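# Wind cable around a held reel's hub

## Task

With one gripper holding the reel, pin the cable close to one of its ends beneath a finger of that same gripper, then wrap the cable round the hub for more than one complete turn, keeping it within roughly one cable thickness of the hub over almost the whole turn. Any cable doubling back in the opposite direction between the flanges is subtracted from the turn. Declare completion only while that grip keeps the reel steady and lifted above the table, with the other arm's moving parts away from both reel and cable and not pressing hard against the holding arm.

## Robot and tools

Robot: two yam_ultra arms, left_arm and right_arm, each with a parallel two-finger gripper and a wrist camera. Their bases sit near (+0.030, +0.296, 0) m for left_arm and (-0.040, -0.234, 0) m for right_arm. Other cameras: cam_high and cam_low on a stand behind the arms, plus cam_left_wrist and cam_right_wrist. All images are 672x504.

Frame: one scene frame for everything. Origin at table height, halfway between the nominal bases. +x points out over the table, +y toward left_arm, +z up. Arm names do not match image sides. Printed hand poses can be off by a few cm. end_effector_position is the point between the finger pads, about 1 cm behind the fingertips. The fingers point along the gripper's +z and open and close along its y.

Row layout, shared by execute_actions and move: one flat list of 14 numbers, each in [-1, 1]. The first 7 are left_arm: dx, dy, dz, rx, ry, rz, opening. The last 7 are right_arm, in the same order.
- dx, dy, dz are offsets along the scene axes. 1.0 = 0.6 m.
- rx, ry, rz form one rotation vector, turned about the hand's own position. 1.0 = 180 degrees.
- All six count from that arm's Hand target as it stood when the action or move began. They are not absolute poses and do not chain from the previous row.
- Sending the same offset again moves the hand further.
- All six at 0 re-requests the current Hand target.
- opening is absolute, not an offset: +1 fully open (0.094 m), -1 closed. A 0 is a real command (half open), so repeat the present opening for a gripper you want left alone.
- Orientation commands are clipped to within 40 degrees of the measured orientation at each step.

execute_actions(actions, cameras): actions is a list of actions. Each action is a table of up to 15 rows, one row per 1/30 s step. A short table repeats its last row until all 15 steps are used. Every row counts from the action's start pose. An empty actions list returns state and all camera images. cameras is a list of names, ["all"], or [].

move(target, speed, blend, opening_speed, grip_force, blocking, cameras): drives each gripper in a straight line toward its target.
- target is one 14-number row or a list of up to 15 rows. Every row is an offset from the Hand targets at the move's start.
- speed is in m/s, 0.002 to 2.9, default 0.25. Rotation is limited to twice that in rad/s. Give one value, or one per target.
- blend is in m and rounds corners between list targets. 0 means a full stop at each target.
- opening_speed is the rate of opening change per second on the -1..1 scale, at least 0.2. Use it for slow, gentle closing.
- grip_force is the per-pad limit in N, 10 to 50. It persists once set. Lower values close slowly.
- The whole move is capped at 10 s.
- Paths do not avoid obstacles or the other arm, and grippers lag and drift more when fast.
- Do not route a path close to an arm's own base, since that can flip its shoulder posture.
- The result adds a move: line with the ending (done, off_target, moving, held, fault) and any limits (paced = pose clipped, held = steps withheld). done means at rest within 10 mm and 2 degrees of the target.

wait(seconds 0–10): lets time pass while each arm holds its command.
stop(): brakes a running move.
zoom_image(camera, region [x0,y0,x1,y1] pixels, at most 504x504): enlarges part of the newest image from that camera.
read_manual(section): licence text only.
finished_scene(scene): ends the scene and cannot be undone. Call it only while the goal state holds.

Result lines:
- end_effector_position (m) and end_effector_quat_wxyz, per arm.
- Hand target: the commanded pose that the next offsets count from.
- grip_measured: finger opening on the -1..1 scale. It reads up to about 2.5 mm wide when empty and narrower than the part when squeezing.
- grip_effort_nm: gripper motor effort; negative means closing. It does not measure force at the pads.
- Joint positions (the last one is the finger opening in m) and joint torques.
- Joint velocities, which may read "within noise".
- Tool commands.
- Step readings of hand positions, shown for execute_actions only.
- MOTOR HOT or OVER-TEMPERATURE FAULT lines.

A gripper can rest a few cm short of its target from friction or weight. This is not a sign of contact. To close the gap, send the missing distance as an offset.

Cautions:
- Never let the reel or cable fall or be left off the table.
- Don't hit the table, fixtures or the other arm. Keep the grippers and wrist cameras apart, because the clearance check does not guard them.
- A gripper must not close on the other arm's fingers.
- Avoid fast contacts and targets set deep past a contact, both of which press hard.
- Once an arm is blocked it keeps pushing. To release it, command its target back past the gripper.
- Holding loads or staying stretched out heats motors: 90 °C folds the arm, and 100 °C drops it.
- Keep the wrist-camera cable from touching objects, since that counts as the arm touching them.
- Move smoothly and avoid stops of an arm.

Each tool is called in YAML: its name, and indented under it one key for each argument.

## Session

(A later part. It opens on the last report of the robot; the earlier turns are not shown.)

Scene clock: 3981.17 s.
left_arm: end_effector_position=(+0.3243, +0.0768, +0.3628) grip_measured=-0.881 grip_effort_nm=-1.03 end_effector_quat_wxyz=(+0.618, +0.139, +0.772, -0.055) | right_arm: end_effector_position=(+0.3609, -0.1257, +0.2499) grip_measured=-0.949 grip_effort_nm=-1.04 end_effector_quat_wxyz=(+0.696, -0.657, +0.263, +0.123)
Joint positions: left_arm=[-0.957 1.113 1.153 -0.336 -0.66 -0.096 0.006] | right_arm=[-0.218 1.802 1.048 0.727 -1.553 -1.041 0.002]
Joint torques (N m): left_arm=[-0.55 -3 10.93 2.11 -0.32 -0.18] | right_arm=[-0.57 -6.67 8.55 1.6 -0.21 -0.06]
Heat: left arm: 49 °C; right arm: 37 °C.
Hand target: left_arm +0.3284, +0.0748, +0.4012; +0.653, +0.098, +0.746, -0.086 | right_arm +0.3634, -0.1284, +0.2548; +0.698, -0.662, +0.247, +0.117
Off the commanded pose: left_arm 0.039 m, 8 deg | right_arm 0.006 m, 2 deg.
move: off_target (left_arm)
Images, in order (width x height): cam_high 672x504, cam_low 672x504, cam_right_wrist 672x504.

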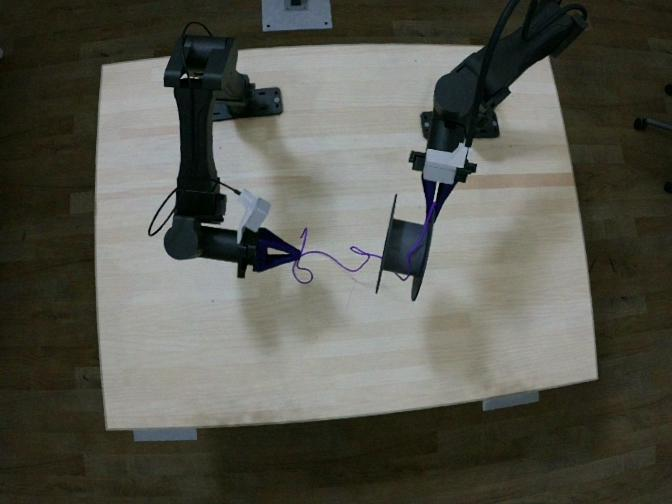

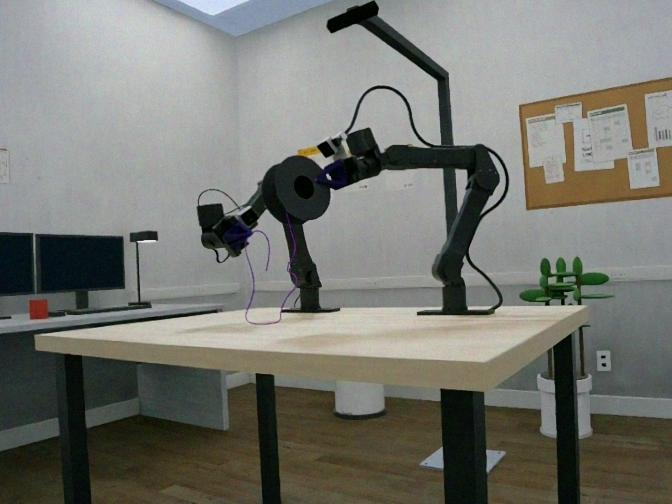

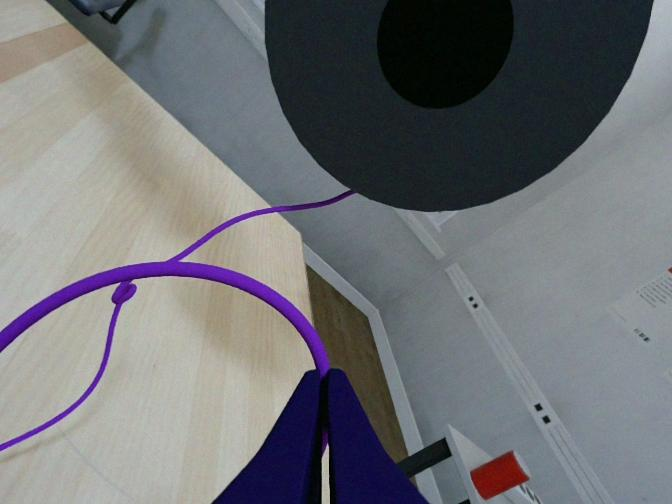

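move:
  target:
    - [0,0,0,0,0,0,-1, 0,0.1568,-0.045,0,0,0,-1]
    - [0,0,0,0,0,0,-1, 0.0335,0.2553,-0.036,0,0,0,-1]
  speed: 0.12
  blend: [0.02,0]
  cameras: ["cam_high","cam_right_wrist","cam_left_wrist","cam_low"]

Scene clock: 4020.10 s.
left_arm: end_effector_position=(+0.3244, +0.0769, +0.3630) grip_measured=-0.881 grip_effort_nm=-1.04 end_effector_quat_wxyz=(+0.618, +0.139, +0.772, -0.055) | right_arm: end_effector_position=(+0.3782, +0.0228, +0.2312) grip_measured=-0.949 grip_effort_nm=-1.04 end_effector_quat_wxyz=(+0.699, -0.663, +0.244, +0.113)
Joint positions: left_arm=[-0.957 1.113 1.153 -0.336 -0.661 -0.096 0.006] | right_arm=[0.173 1.916 1.105 0.816 -1.176 -1.054 0.002]
Joint torques (N m): left_arm=[-0.54 -2.97 10.96 2.15 -0.36 -0.18] | right_arm=[0.13 -7.53 8.69 1.62 0.01 0.14]
Heat: left arm: 51 °C; right arm: 39 °C.
Hand target: left_arm +0.3284, +0.0748, +0.4012; +0.653, +0.098, +0.746, -0.085 | right_arm +0.3835, +0.0247, +0.2332; +0.698, -0.662, +0.247, +0.117
Off the commanded pose: left_arm 0.039 m, 8 deg | right_arm 0.006 m, 1 deg.
move: off_target (left_arm)

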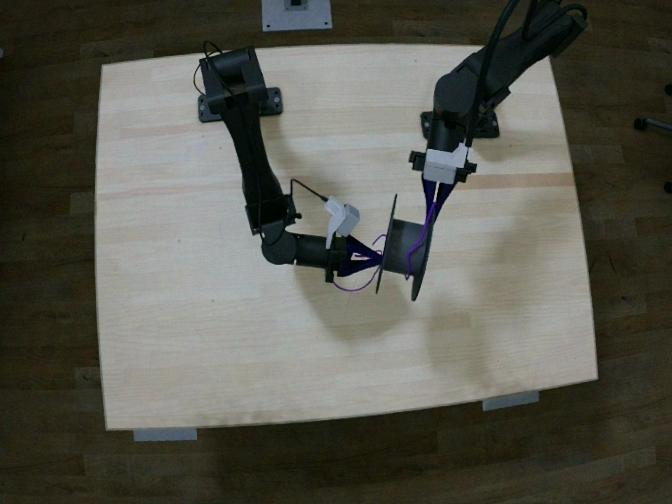

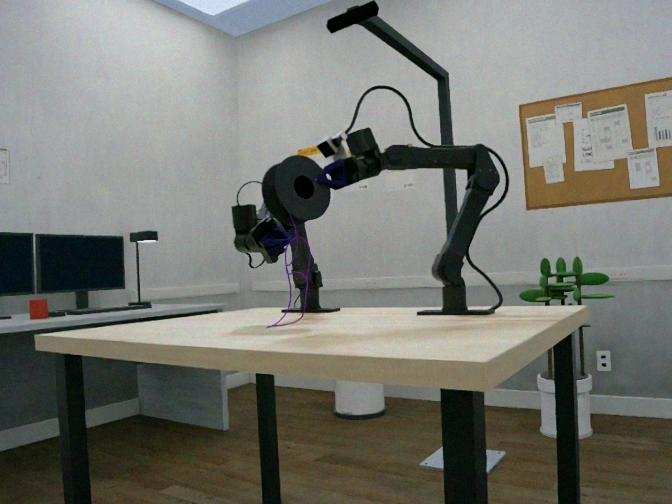

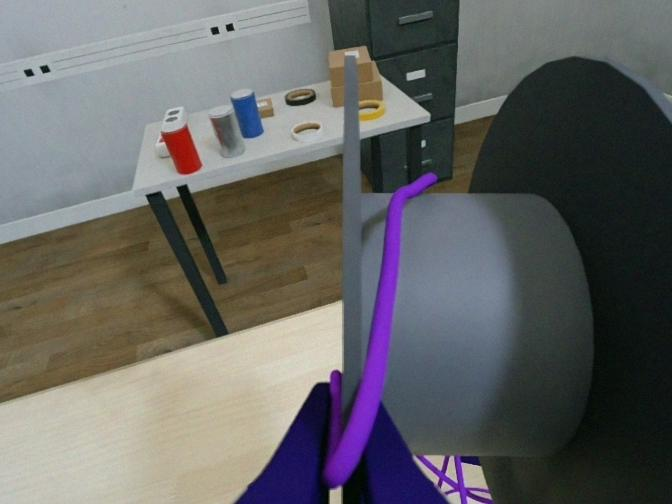

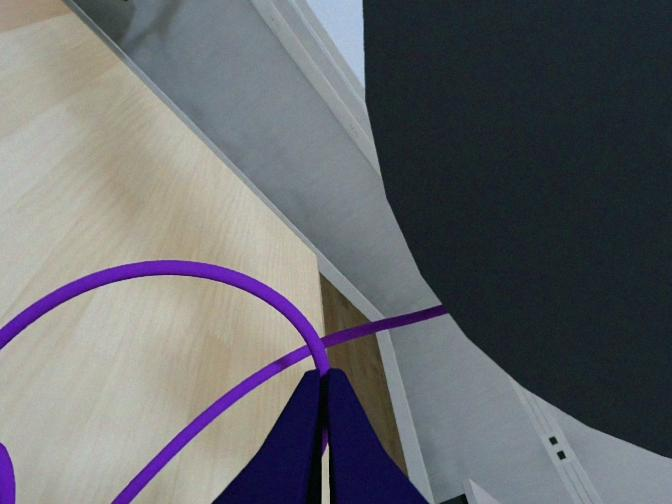

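move:
  target: [0,0,0,0,0,0,-1, -0.1527,0.0592,0.055,0.0318,0.1636,0,-1]
  speed: 0.1
  cameras: ["cam_high","cam_right_wrist","cam_left_wrist","cam_low"]

Scene clock: 4059.43 s.
left_arm: end_effector_position=(+0.3244, +0.0769, +0.3630) grip_measured=-0.881 grip_effort_nm=-1.04 end_effector_quat_wxyz=(+0.618, +0.139, +0.772, -0.055) | right_arm: end_effector_position=(+0.2986, +0.0600, +0.2676) grip_measured=-0.949 grip_effort_nm=-1.04 end_effector_quat_wxyz=(+0.650, -0.577, +0.404, +0.286)
Joint positions: left_arm=[-0.957 1.113 1.153 -0.336 -0.661 -0.096 0.006] | right_arm=[0.335 1.615 0.89 0.742 -1.01 -0.531 0.002]
Joint torques (N m): left_arm=[-0.54 -2.97 10.95 2.14 -0.36 -0.18] | right_arm=[0.68 -8.23 5.11 1.71 0.04 0.11]
Heat: left arm: 52 °C; right arm: 40 °C.
Hand target: left_arm +0.3284, +0.0748, +0.4012; +0.653, +0.098, +0.746, -0.085 | right_arm +0.2919, +0.0602, +0.2663; +0.644, -0.575, +0.410, +0.293
Off the commanded pose: left_arm 0.039 m, 8 deg | right_arm 0.007 m, 1 deg.
move: off_target (left_arm)

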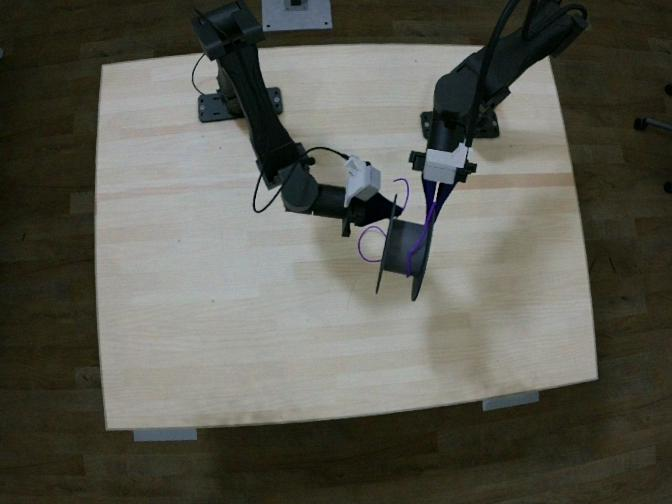

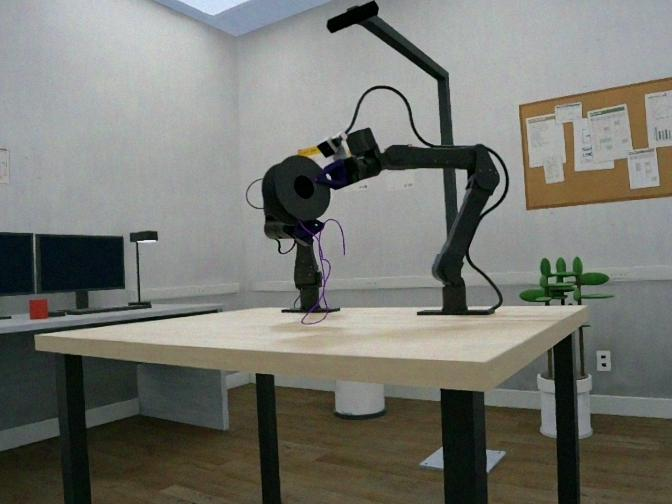

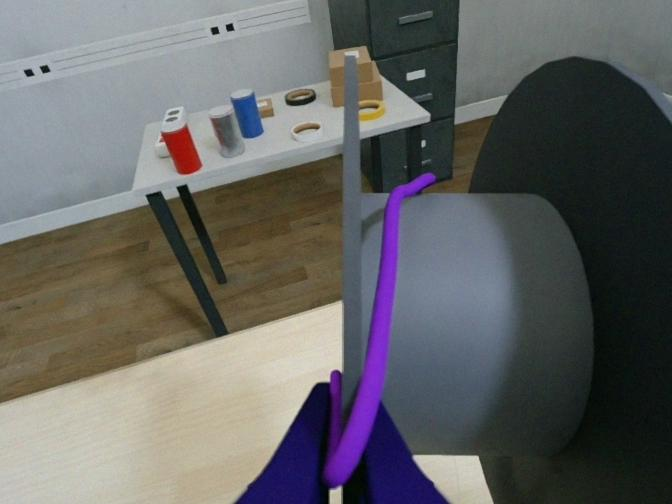

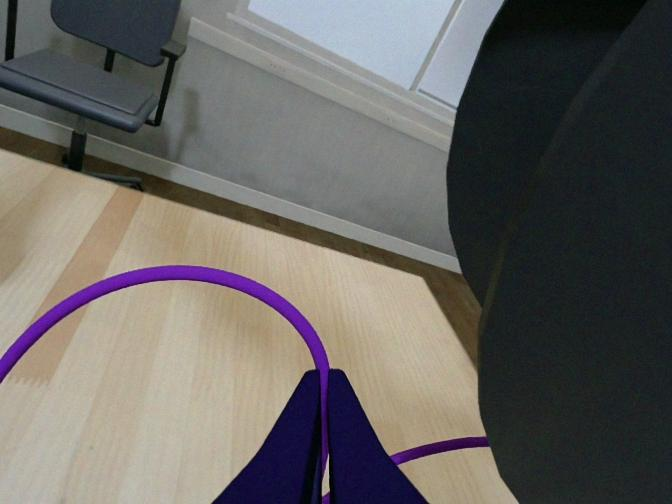

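move:
  target: [0,0,0,0,0,0,-1, -0.0567,-0.0217,0.1,0.0318,0.1636,0,-1]
  speed: 0.08
  cameras: ["cam_high","cam_right_wrist","cam_left_wrist","cam_low"]

Scene clock: 4079.97 s.
left_arm: end_effector_position=(+0.3244, +0.0769, +0.3630) grip_measured=-0.881 grip_effort_nm=-1.04 end_effector_quat_wxyz=(+0.618, +0.139, +0.772, -0.055) | right_arm: end_effector_position=(+0.2615, +0.0457, +0.3102) grip_measured=-0.949 grip_effort_nm=-1.04 end_effector_quat_wxyz=(+0.538, -0.446, +0.555, +0.450)
Joint positions: left_arm=[-0.957 1.113 1.153 -0.336 -0.661 -0.096 0.006] | right_arm=[0.335 1.384 0.89 0.465 -1.008 -0.004 0.002]
Joint torques (N m): left_arm=[-0.55 -2.97 10.96 2.15 -0.36 -0.18] | right_arm=[0.72 -6.5 9.26 1.73 0 0.07]
Heat: left arm: 52 °C; right arm: 37 °C.
Hand target: left_arm +0.3284, +0.0748, +0.4012; +0.653, +0.098, +0.746, -0.086 | right_arm +0.2579, +0.0472, +0.3261; +0.546, -0.450, +0.546, +0.450
Off the commanded pose: left_arm 0.039 m, 8 deg | right_arm 0.017 m, 1 deg.
move: off_target (left_arm, right_arm)

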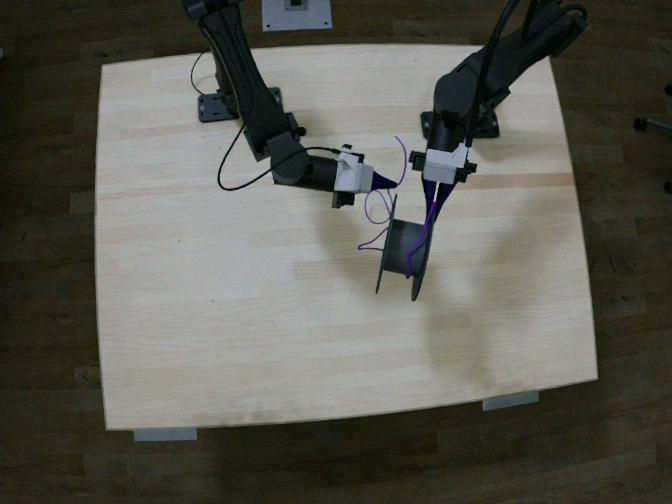

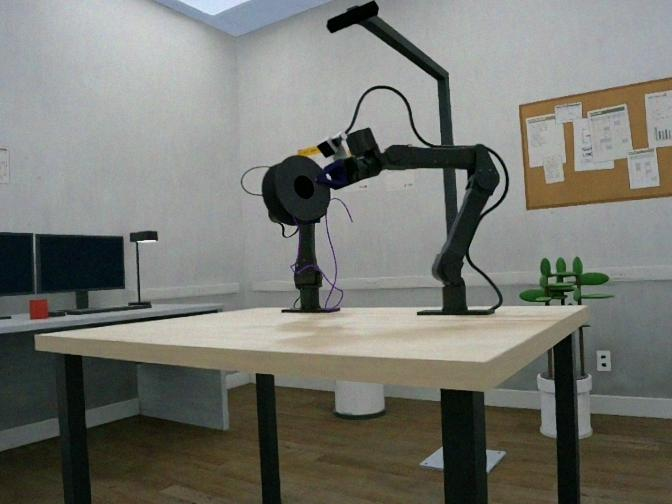

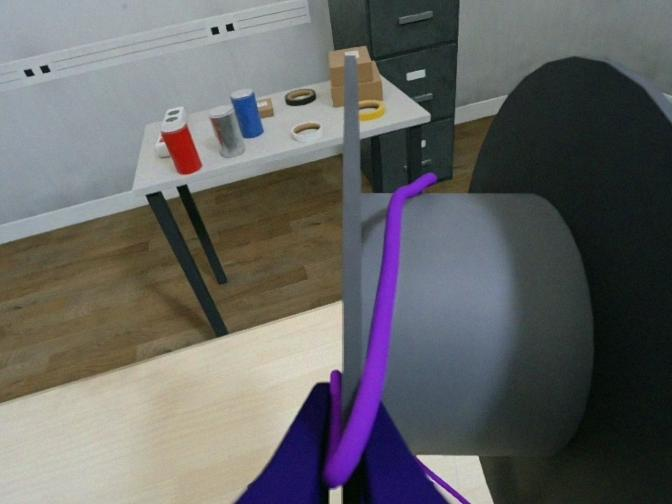

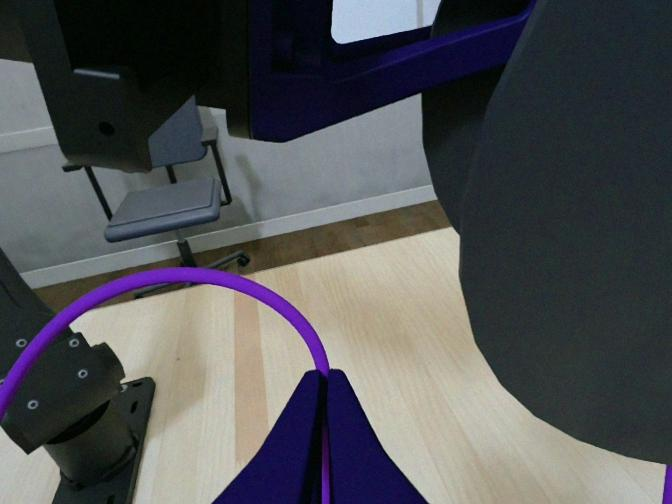

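move:
  target: [0,0,0,0,0,0,-1, 0,0,0,0.053,0.2727,0,-1]
  speed: 0.2
  cameras: ["cam_high","cam_right_wrist"]

Scene clock: 4098.23 s.
left_arm: end_effector_position=(+0.3244, +0.0769, +0.3630) grip_measured=-0.881 grip_effort_nm=-1.03 end_effector_quat_wxyz=(+0.618, +0.139, +0.772, -0.055) | right_arm: end_effector_position=(+0.2614, +0.0456, +0.3085) grip_measured=-0.949 grip_effort_nm=-1.04 end_effector_quat_wxyz=(+0.293, -0.167, +0.695, +0.635)
Joint positions: left_arm=[-0.957 1.113 1.153 -0.336 -0.661 -0.096 0.006] | right_arm=[0.335 1.384 0.89 0.455 -1.008 0.871 0.002]
Joint torques (N m): left_arm=[-0.55 -2.97 10.96 2.15 -0.36 -0.18] | right_arm=[0.7 -6.6 9.26 1.8 0 0.03]
Heat: left arm: 52 °C; right arm: 39 °C.
Hand target: left_arm +0.3284, +0.0748, +0.4012; +0.653, +0.098, +0.746, -0.086 | right_arm +0.2579, +0.0472, +0.3262; +0.305, -0.177, +0.685, +0.638
Off the commanded pose: left_arm 0.039 m, 8 deg | right_arm 0.018 m, 2 deg.
move: off_target (left_arm, right_arm)
Images, in order (width x height): cam_high 672x504, cam_right_wrist 672x504.

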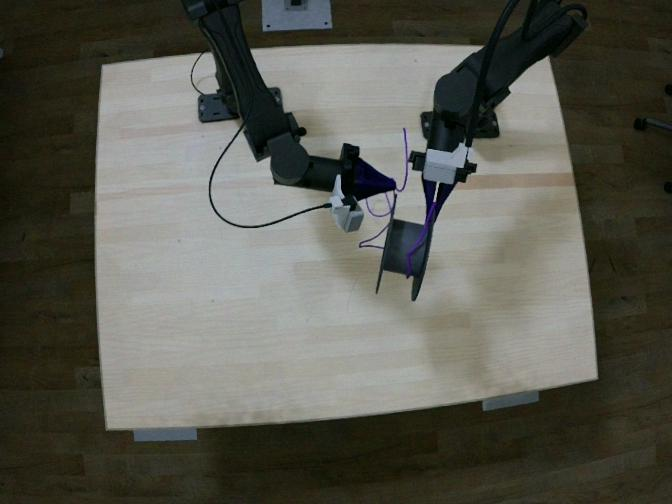

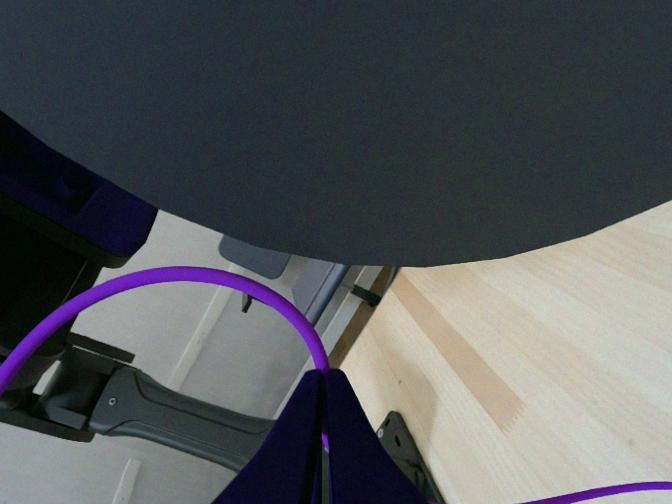

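move:
  target: [0,0,0,0,0,0,-1, 0.0025,-0.0092,0.0913,-0.0371,-0.1909,0,-1]
  speed: 0.06
  cameras: ["cam_high","cam_right_wrist","cam_left_wrist"]

Scene clock: 4118.70 s.
left_arm: end_effector_position=(+0.3244, +0.0769, +0.3630) grip_measured=-0.881 grip_effort_nm=-1.04 end_effector_quat_wxyz=(+0.618, +0.139, +0.772, -0.055) | right_arm: end_effector_position=(+0.2641, +0.0453, +0.3609) grip_measured=-0.949 grip_effort_nm=-1.04 end_effector_quat_wxyz=(+0.467, -0.362, +0.616, +0.521)
Joint positions: left_arm=[-0.957 1.113 1.153 -0.336 -0.661 -0.096 0.006] | right_arm=[0.331 1.361 1.083 0.239 -1.01 0.275 0.002]
Joint torques (N m): left_arm=[-0.54 -2.97 10.96 2.15 -0.36 -0.18] | right_arm=[-0.75 -6.5 10.03 1.75 -0.13 -0.1]
Heat: left arm: 52 °C; right arm: 40 °C.
Hand target: left_arm +0.3284, +0.0748, +0.4012; +0.653, +0.098, +0.746, -0.085 | right_arm +0.2594, +0.0416, +0.3810; +0.483, -0.374, +0.600, +0.517
Off the commanded pose: left_arm 0.039 m, 8 deg | right_arm 0.021 m, 3 deg.
move: off_target (left_arm, right_arm)
Images, in order (width x height): cam_high 672x504, cam_left_wrist 672x504, cam_right_wrist 672x504.

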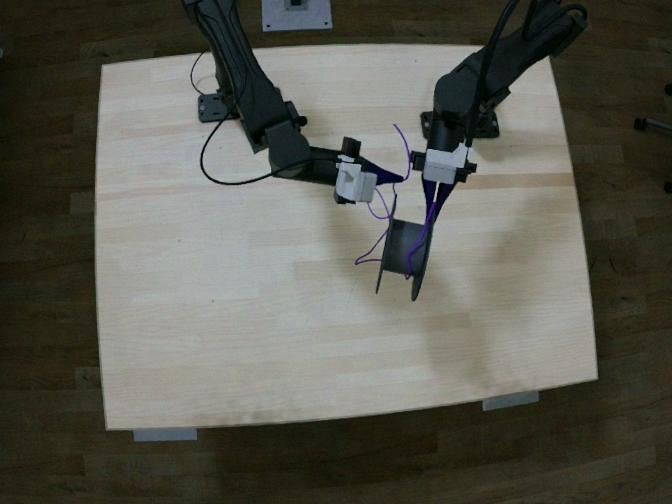

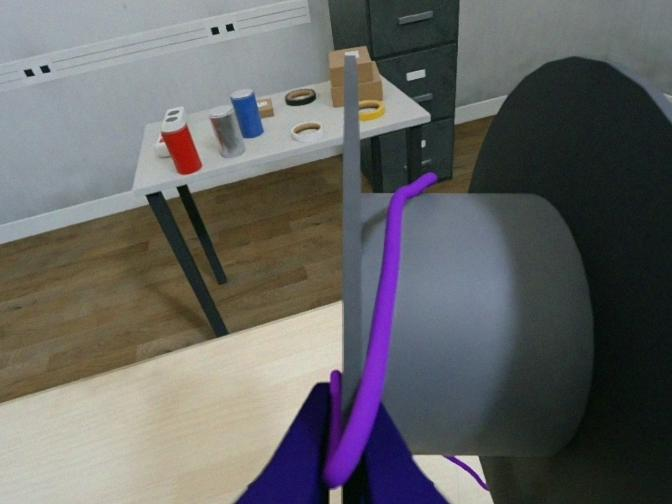

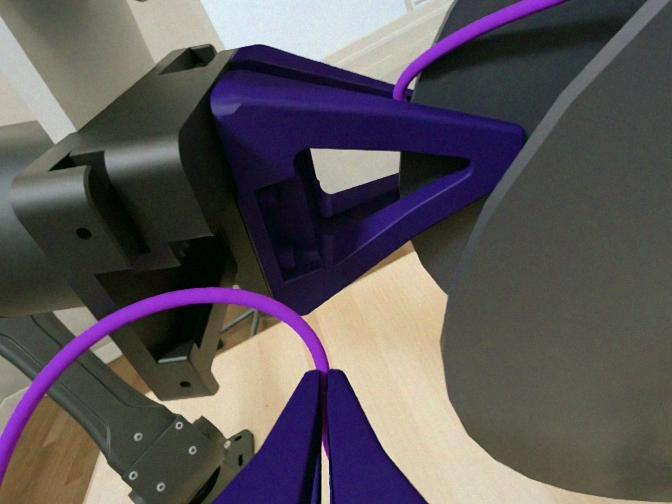

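move:
  target: [0,0,0,0,0,0,-1, 0.022,-0.0137,0.083,0.0159,0.0818,0,-1]
  speed: 0.06
  cameras: ["cam_high","cam_right_wrist","cam_left_wrist"]

Scene clock: 4127.00 s.
left_arm: end_effector_position=(+0.3244, +0.0769, +0.3632) grip_measured=-0.881 grip_effort_nm=-1.04 end_effector_quat_wxyz=(+0.618, +0.139, +0.772, -0.055) | right_arm: end_effector_position=(+0.2726, +0.0351, +0.4210) grip_measured=-0.949 grip_effort_nm=-1.03 end_effector_quat_wxyz=(+0.409, -0.289, +0.648, +0.574)
Joint positions: left_arm=[-0.957 1.113 1.153 -0.334 -0.661 -0.096 0.006] | right_arm=[0.289 1.393 1.33 0.051 -1.052 0.522 0.002]
Joint torques (N m): left_arm=[-0.54 -2.96 10.96 2.13 -0.36 -0.18] | right_arm=[-0.7 -4.46 9.91 1.71 -0.12 0.07]
Heat: left arm: 53 °C; right arm: 41 °C.
Hand target: left_arm +0.3284, +0.0748, +0.4012; +0.653, +0.098, +0.746, -0.085 | right_arm +0.2726, +0.0334, +0.4307; +0.411, -0.293, +0.643, +0.576
Off the commanded pose: left_arm 0.038 m, 8 deg | right_arm 0.010 m, 1 deg.
move: off_target (left_arm)
Images, in order (width x height): cam_high 672x504, cam_left_wrist 672x504, cam_right_wrist 672x504.

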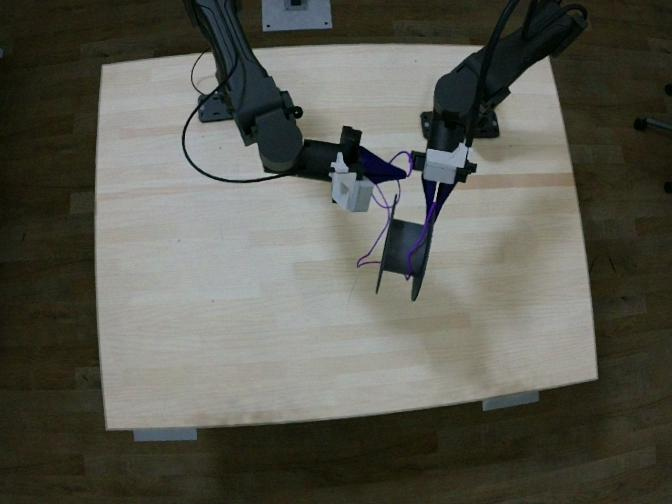

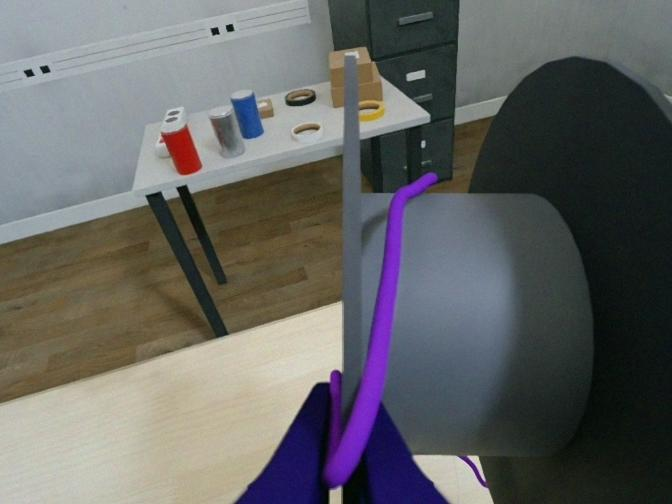

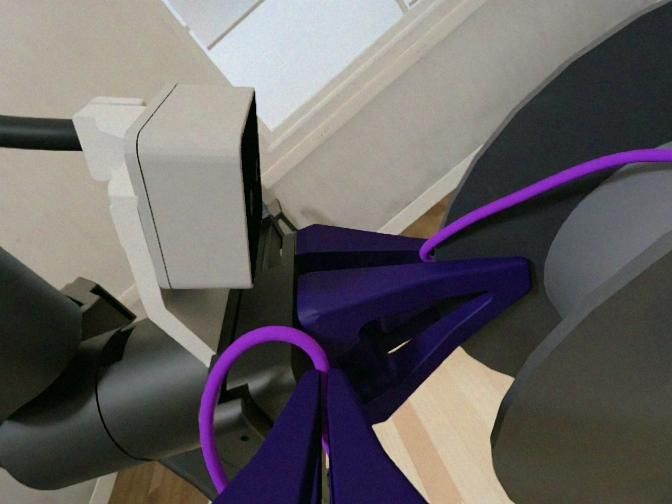

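move:
  target: [0,0,0,0,0,0,-1, 0.076,-0.0258,0.068,0.0333,0.163,0.0,-1]
  speed: 0.08
  cameras: ["cam_high","cam_right_wrist","cam_left_wrist"]

Scene clock: 4136.10 s.
left_arm: end_effector_position=(+0.3244, +0.0769, +0.3632) grip_measured=-0.881 grip_effort_nm=-1.03 end_effector_quat_wxyz=(+0.618, +0.139, +0.772, -0.055) | right_arm: end_effector_position=(+0.3186, +0.0200, +0.4637) grip_measured=-0.949 grip_effort_nm=-1.04 end_effector_quat_wxyz=(+0.249, -0.111, +0.698, +0.662)
Joint positions: left_arm=[-0.957 1.113 1.153 -0.334 -0.661 -0.096 0.006] | right_arm=[0.202 1.58 1.665 -0.083 -1.137 1.056 0.002]
Joint torques (N m): left_arm=[-0.55 -2.96 10.96 2.13 -0.35 -0.18] | right_arm=[-0.68 -5.63 9.55 1.69 -0.14 0.06]
Heat: left arm: 53 °C; right arm: 42 °C.
Hand target: left_arm +0.3284, +0.0748, +0.4012; +0.653, +0.098, +0.746, -0.085 | right_arm +0.3182, +0.0180, +0.4716; +0.249, -0.116, +0.696, +0.663
Off the commanded pose: left_arm 0.038 m, 8 deg | right_arm 0.008 m, 1 deg.
move: off_target (left_arm)
Images, in order (width x height): cam_high 672x504, cam_left_wrist 672x504, cam_right_wrist 672x504.

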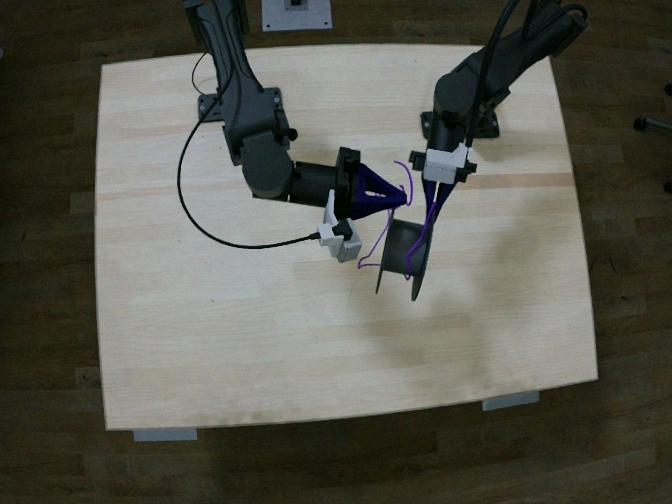

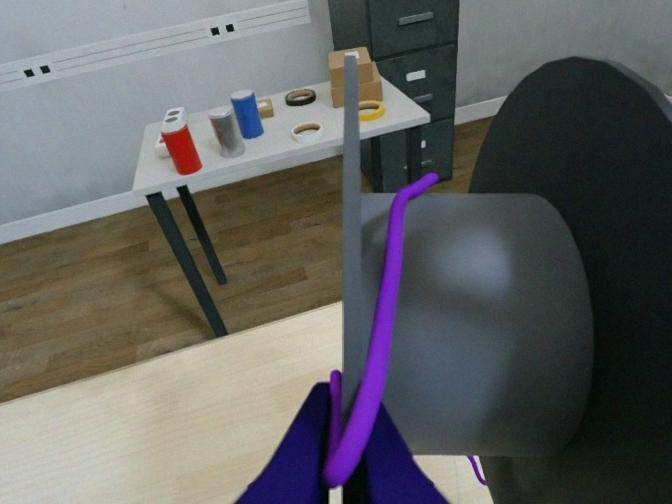

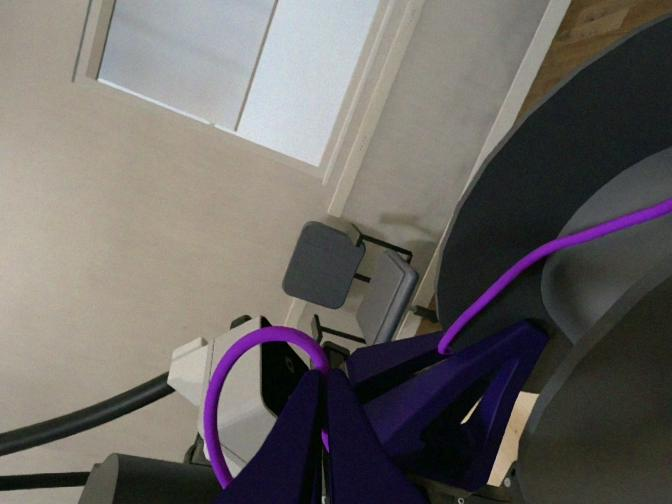

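zoom_image:
  camera: "cam_high"
  region: [340, 140, 460, 310]

zoom_image:
  camera: "cam_right_wrist"
  region: [200, 300, 500, 504]

Scaled by 2.965.

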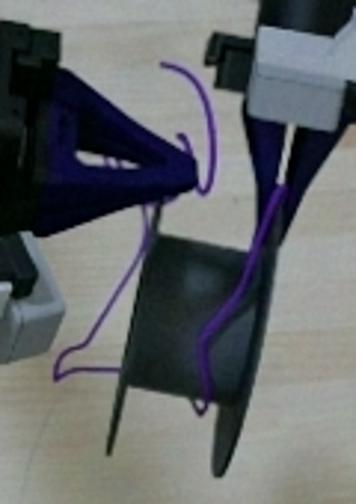

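Scaled by 1.680.

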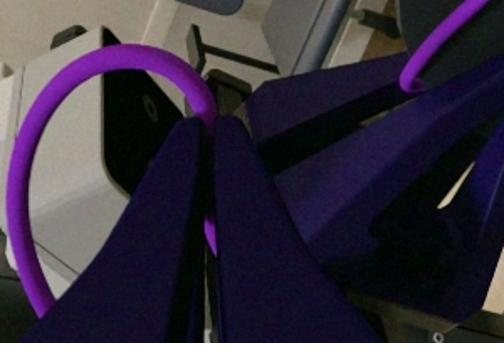

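execute_actions:
  actions: []
  cameras: ["cam_low","cam_high"]

zoom_image:
  camera: "cam_low"
  region: [230, 110, 370, 340]

Scene clock: 4171.63 s.
left_arm: end_effector_position=(+0.3244, +0.0769, +0.3632) grip_measured=-0.881 grip_effort_nm=-1.04 end_effector_quat_wxyz=(+0.618, +0.139, +0.772, -0.055) | right_arm: end_effector_position=(+0.3185, +0.0200, +0.4636) grip_measured=-0.949 grip_effort_nm=-1.04 end_effector_quat_wxyz=(+0.249, -0.111, +0.698, +0.662)
Joint positions: left_arm=[-0.957 1.113 1.153 -0.334 -0.661 -0.096 0.006] | right_arm=[0.202 1.58 1.665 -0.084 -1.137 1.056 0.002]
Joint velocities: within noise
Joint torques (N m): left_arm=[-0.54 -2.96 10.97 2.14 -0.36 -0.18] | right_arm=[-0.69 -5.56 9.48 1.67 -0.12 0.04]
Heat: left arm: 54 °C; right arm: 42 °C.
Hand target: left_arm +0.3284, +0.0748, +0.4012; +0.653, +0.098, +0.746, -0.085 | right_arm +0.3181, +0.0180, +0.4716; +0.249, -0.116, +0.696, +0.663
Tool commands: left_gripper/opening=-1.0 right_gripper/opening=-1.0
Off the commanded pose: left_arm 0.038 m, 8 deg | right_arm 0.008 m, 1 deg.
Images, in order (width x height): cam_high 672x504, cam_low 672x504.

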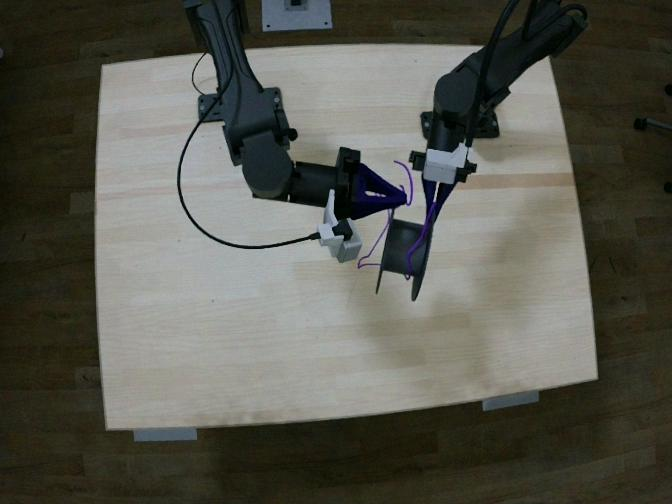

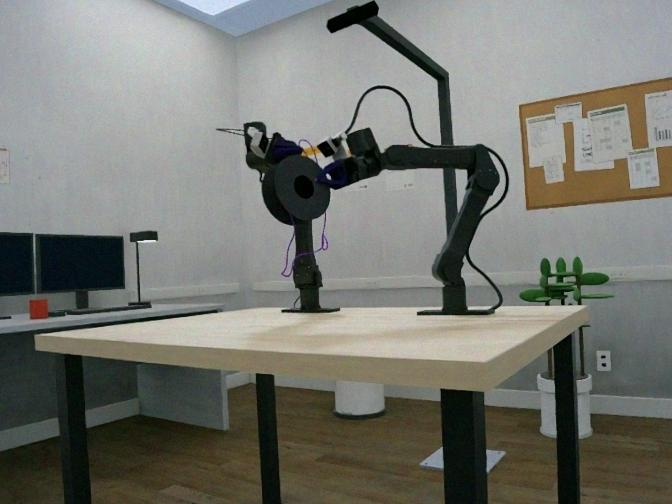

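Scaled by 2.191.

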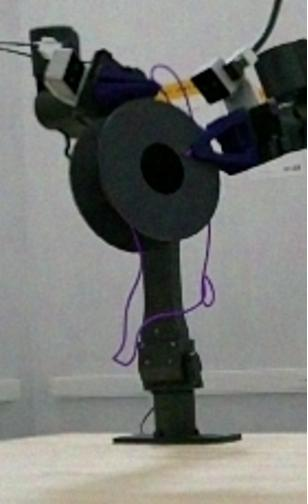

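move:
  target:
    - [0,0,0,0,0,0,-1, -0.077,0.0267,-0.0793,-0.0322,-0.1635,-0.0007,-1]
    - [0,0,0,0,0,0,-1, -0.0928,0.0433,-0.1835,-0.0483,-0.2453,-0.001,-1]
    - [0,0,0,-0.0417,0.0114,0.0103,-1, -0.0962,0.0467,-0.2718,-0.0483,-0.2453,-0.001,-1]
  speed: 0.08
  blend: [0.01,0.01,0]
  cameras: ["cam_high","cam_right_wrist","cam_left_wrist","cam_low"]

Scene clock: 4317.70 s.
left_arm: end_effector_position=(+0.3250, +0.0767, +0.3649) grip_measured=-0.881 grip_effort_nm=-1.03 end_effector_quat_wxyz=(+0.615, +0.079, +0.779, -0.094) | right_arm: end_effector_position=(+0.2620, +0.0437, +0.3152) grip_measured=-0.949 grip_effort_nm=-1.04 end_effector_quat_wxyz=(+0.486, -0.372, +0.599, +0.517)
Joint positions: left_arm=[-0.964 1.121 1.161 -0.334 -0.681 -0.239 0.006] | right_arm=[0.328 1.384 0.884 0.513 -1.015 0.272 0.002]
Joint torques (N m): left_arm=[-0.64 -2.93 10.91 2.08 -0.37 -0.15] | right_arm=[0.83 -4.4 5.59 2.09 0.03 -0.05]
Heat: left arm: 54 °C; right arm: 42 °C.
Hand target: left_arm +0.3285, +0.0748, +0.4012; +0.646, +0.041, +0.752, -0.125 | right_arm +0.2604, +0.0459, +0.3085; +0.484, -0.374, +0.599, +0.517
Off the commanded pose: left_arm 0.036 m, 7 deg | right_arm 0.007 m, 0 deg.
move: off_target (left_arm)

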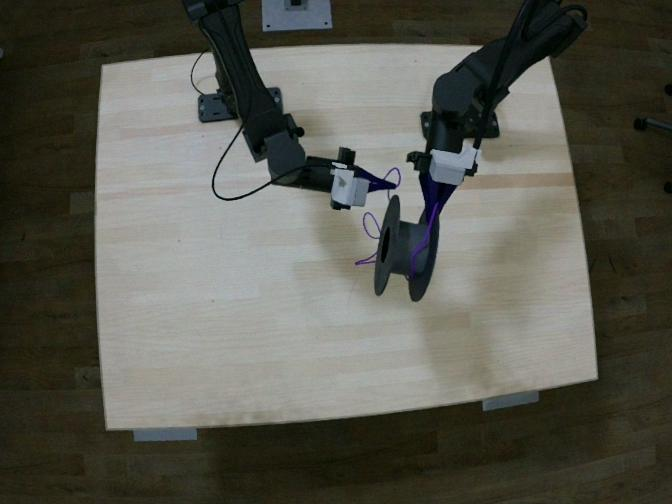

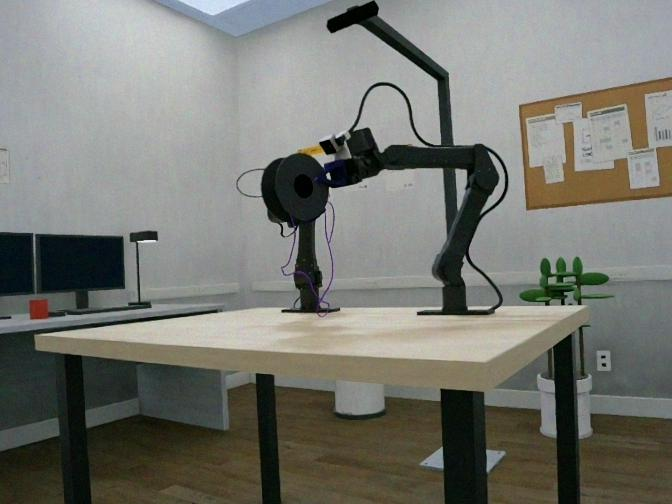

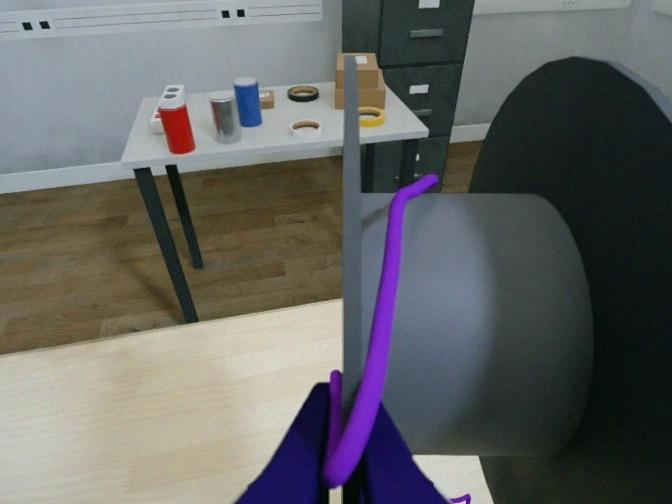

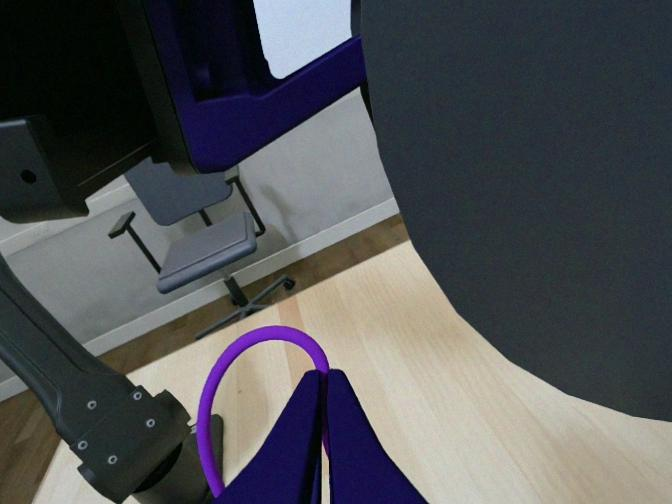

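zoom_image:
  camera: "cam_high"
  region: [340, 140, 460, 310]

zoom_image:
  camera: "cam_low"
  region: [230, 110, 370, 340]

Scaled by 2.965.

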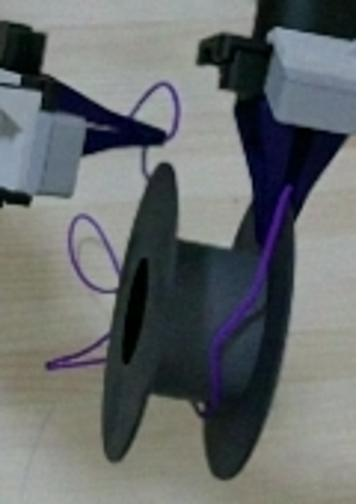

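Scaled by 2.191.

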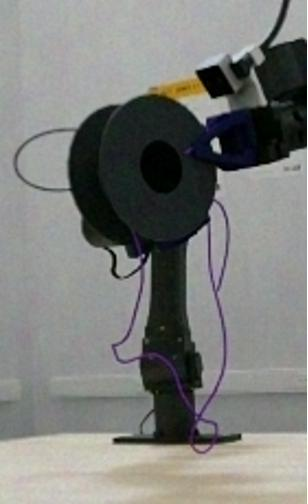

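move:
  target:
    - [0,0,0,0,0,0,-1, 0.0037,-0.0092,0.1372,0,0,0,-1]
    - [0,0,0,0,0,0,-1, 0.037,-0.0113,0.2267,0,0,0,-1]
  speed: 0.08
  blend: [0.01,0]
  cameras: ["cam_high","cam_right_wrist","cam_left_wrist","cam_low"]

Scene clock: 4341.77 s.
left_arm: end_effector_position=(+0.3250, +0.0767, +0.3649) grip_measured=-0.881 grip_effort_nm=-1.03 end_effector_quat_wxyz=(+0.615, +0.079, +0.779, -0.094) | right_arm: end_effector_position=(+0.2829, +0.0410, +0.4353) grip_measured=-0.949 grip_effort_nm=-1.04 end_effector_quat_wxyz=(+0.480, -0.367, +0.605, +0.519)
Joint positions: left_arm=[-0.964 1.121 1.161 -0.334 -0.681 -0.239 0.006] | right_arm=[0.297 1.445 1.426 0.016 -1.043 0.276 0.002]
Joint torques (N m): left_arm=[-0.65 -2.95 10.91 2.09 -0.38 -0.18] | right_arm=[-0.66 -4.85 9.76 1.72 -0.13 -0.05]
Heat: left arm: 54 °C; right arm: 40 °C.
Hand target: left_arm +0.3285, +0.0748, +0.4012; +0.646, +0.041, +0.752, -0.125 | right_arm +0.2826, +0.0393, +0.4445; +0.484, -0.374, +0.599, +0.517
Off the commanded pose: left_arm 0.036 m, 7 deg | right_arm 0.009 m, 1 deg.
move: off_target (left_arm)

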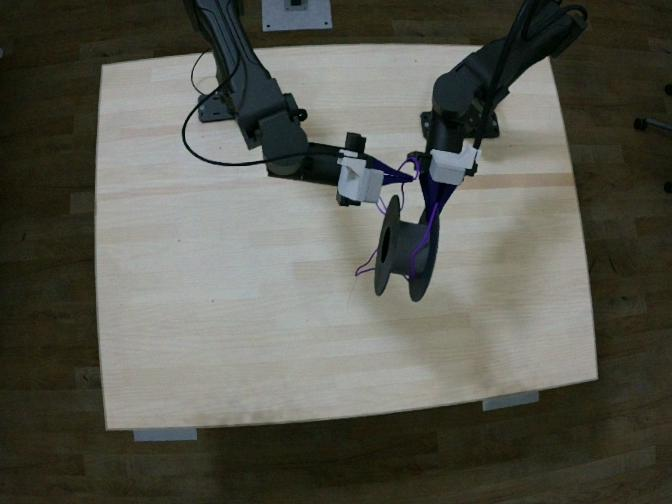

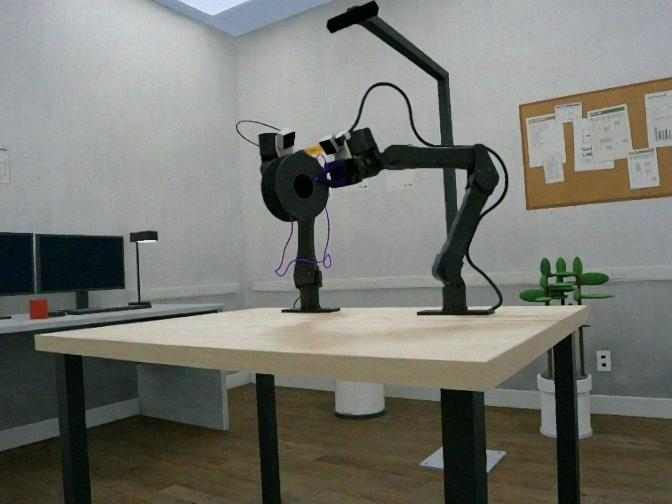

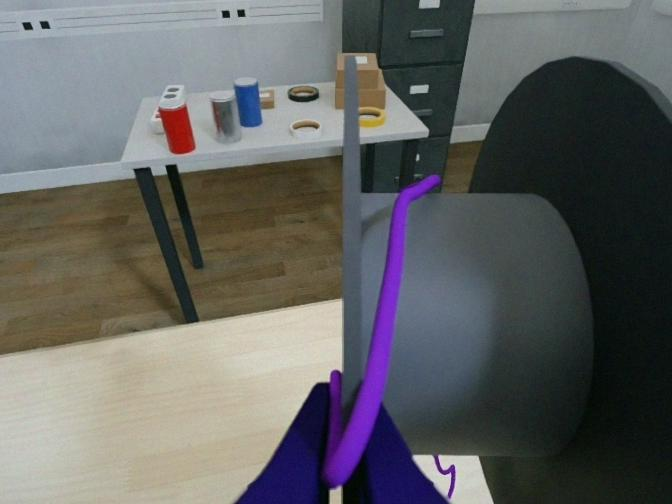

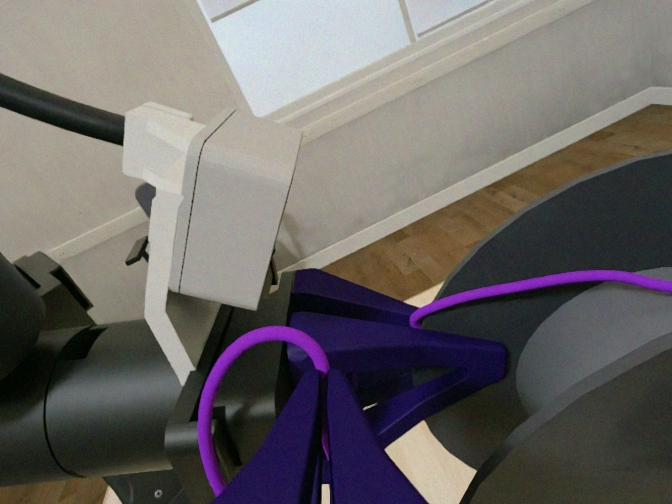

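zoom_image:
  camera: "cam_high"
  region: [340, 140, 460, 310]

zoom_image:
  camera: "cam_low"
  region: [230, 110, 370, 340]

zoom_image:
  camera: "cam_left_wrist"
  region: [420, 340, 672, 504]

Scaled by 2.965.

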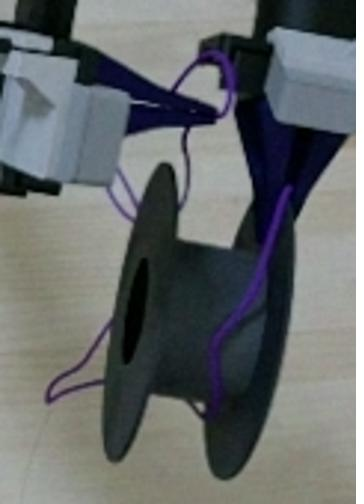

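Scaled by 2.191.

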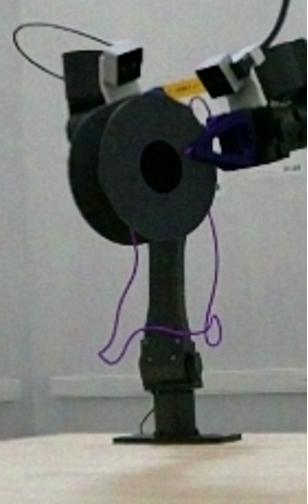

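Scaled by 2.000.

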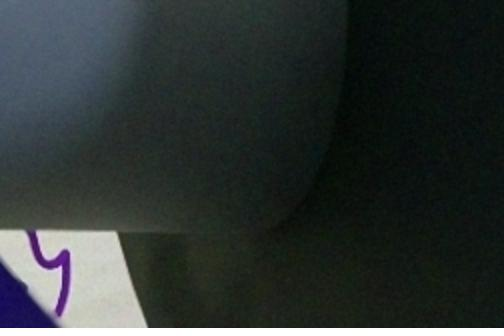

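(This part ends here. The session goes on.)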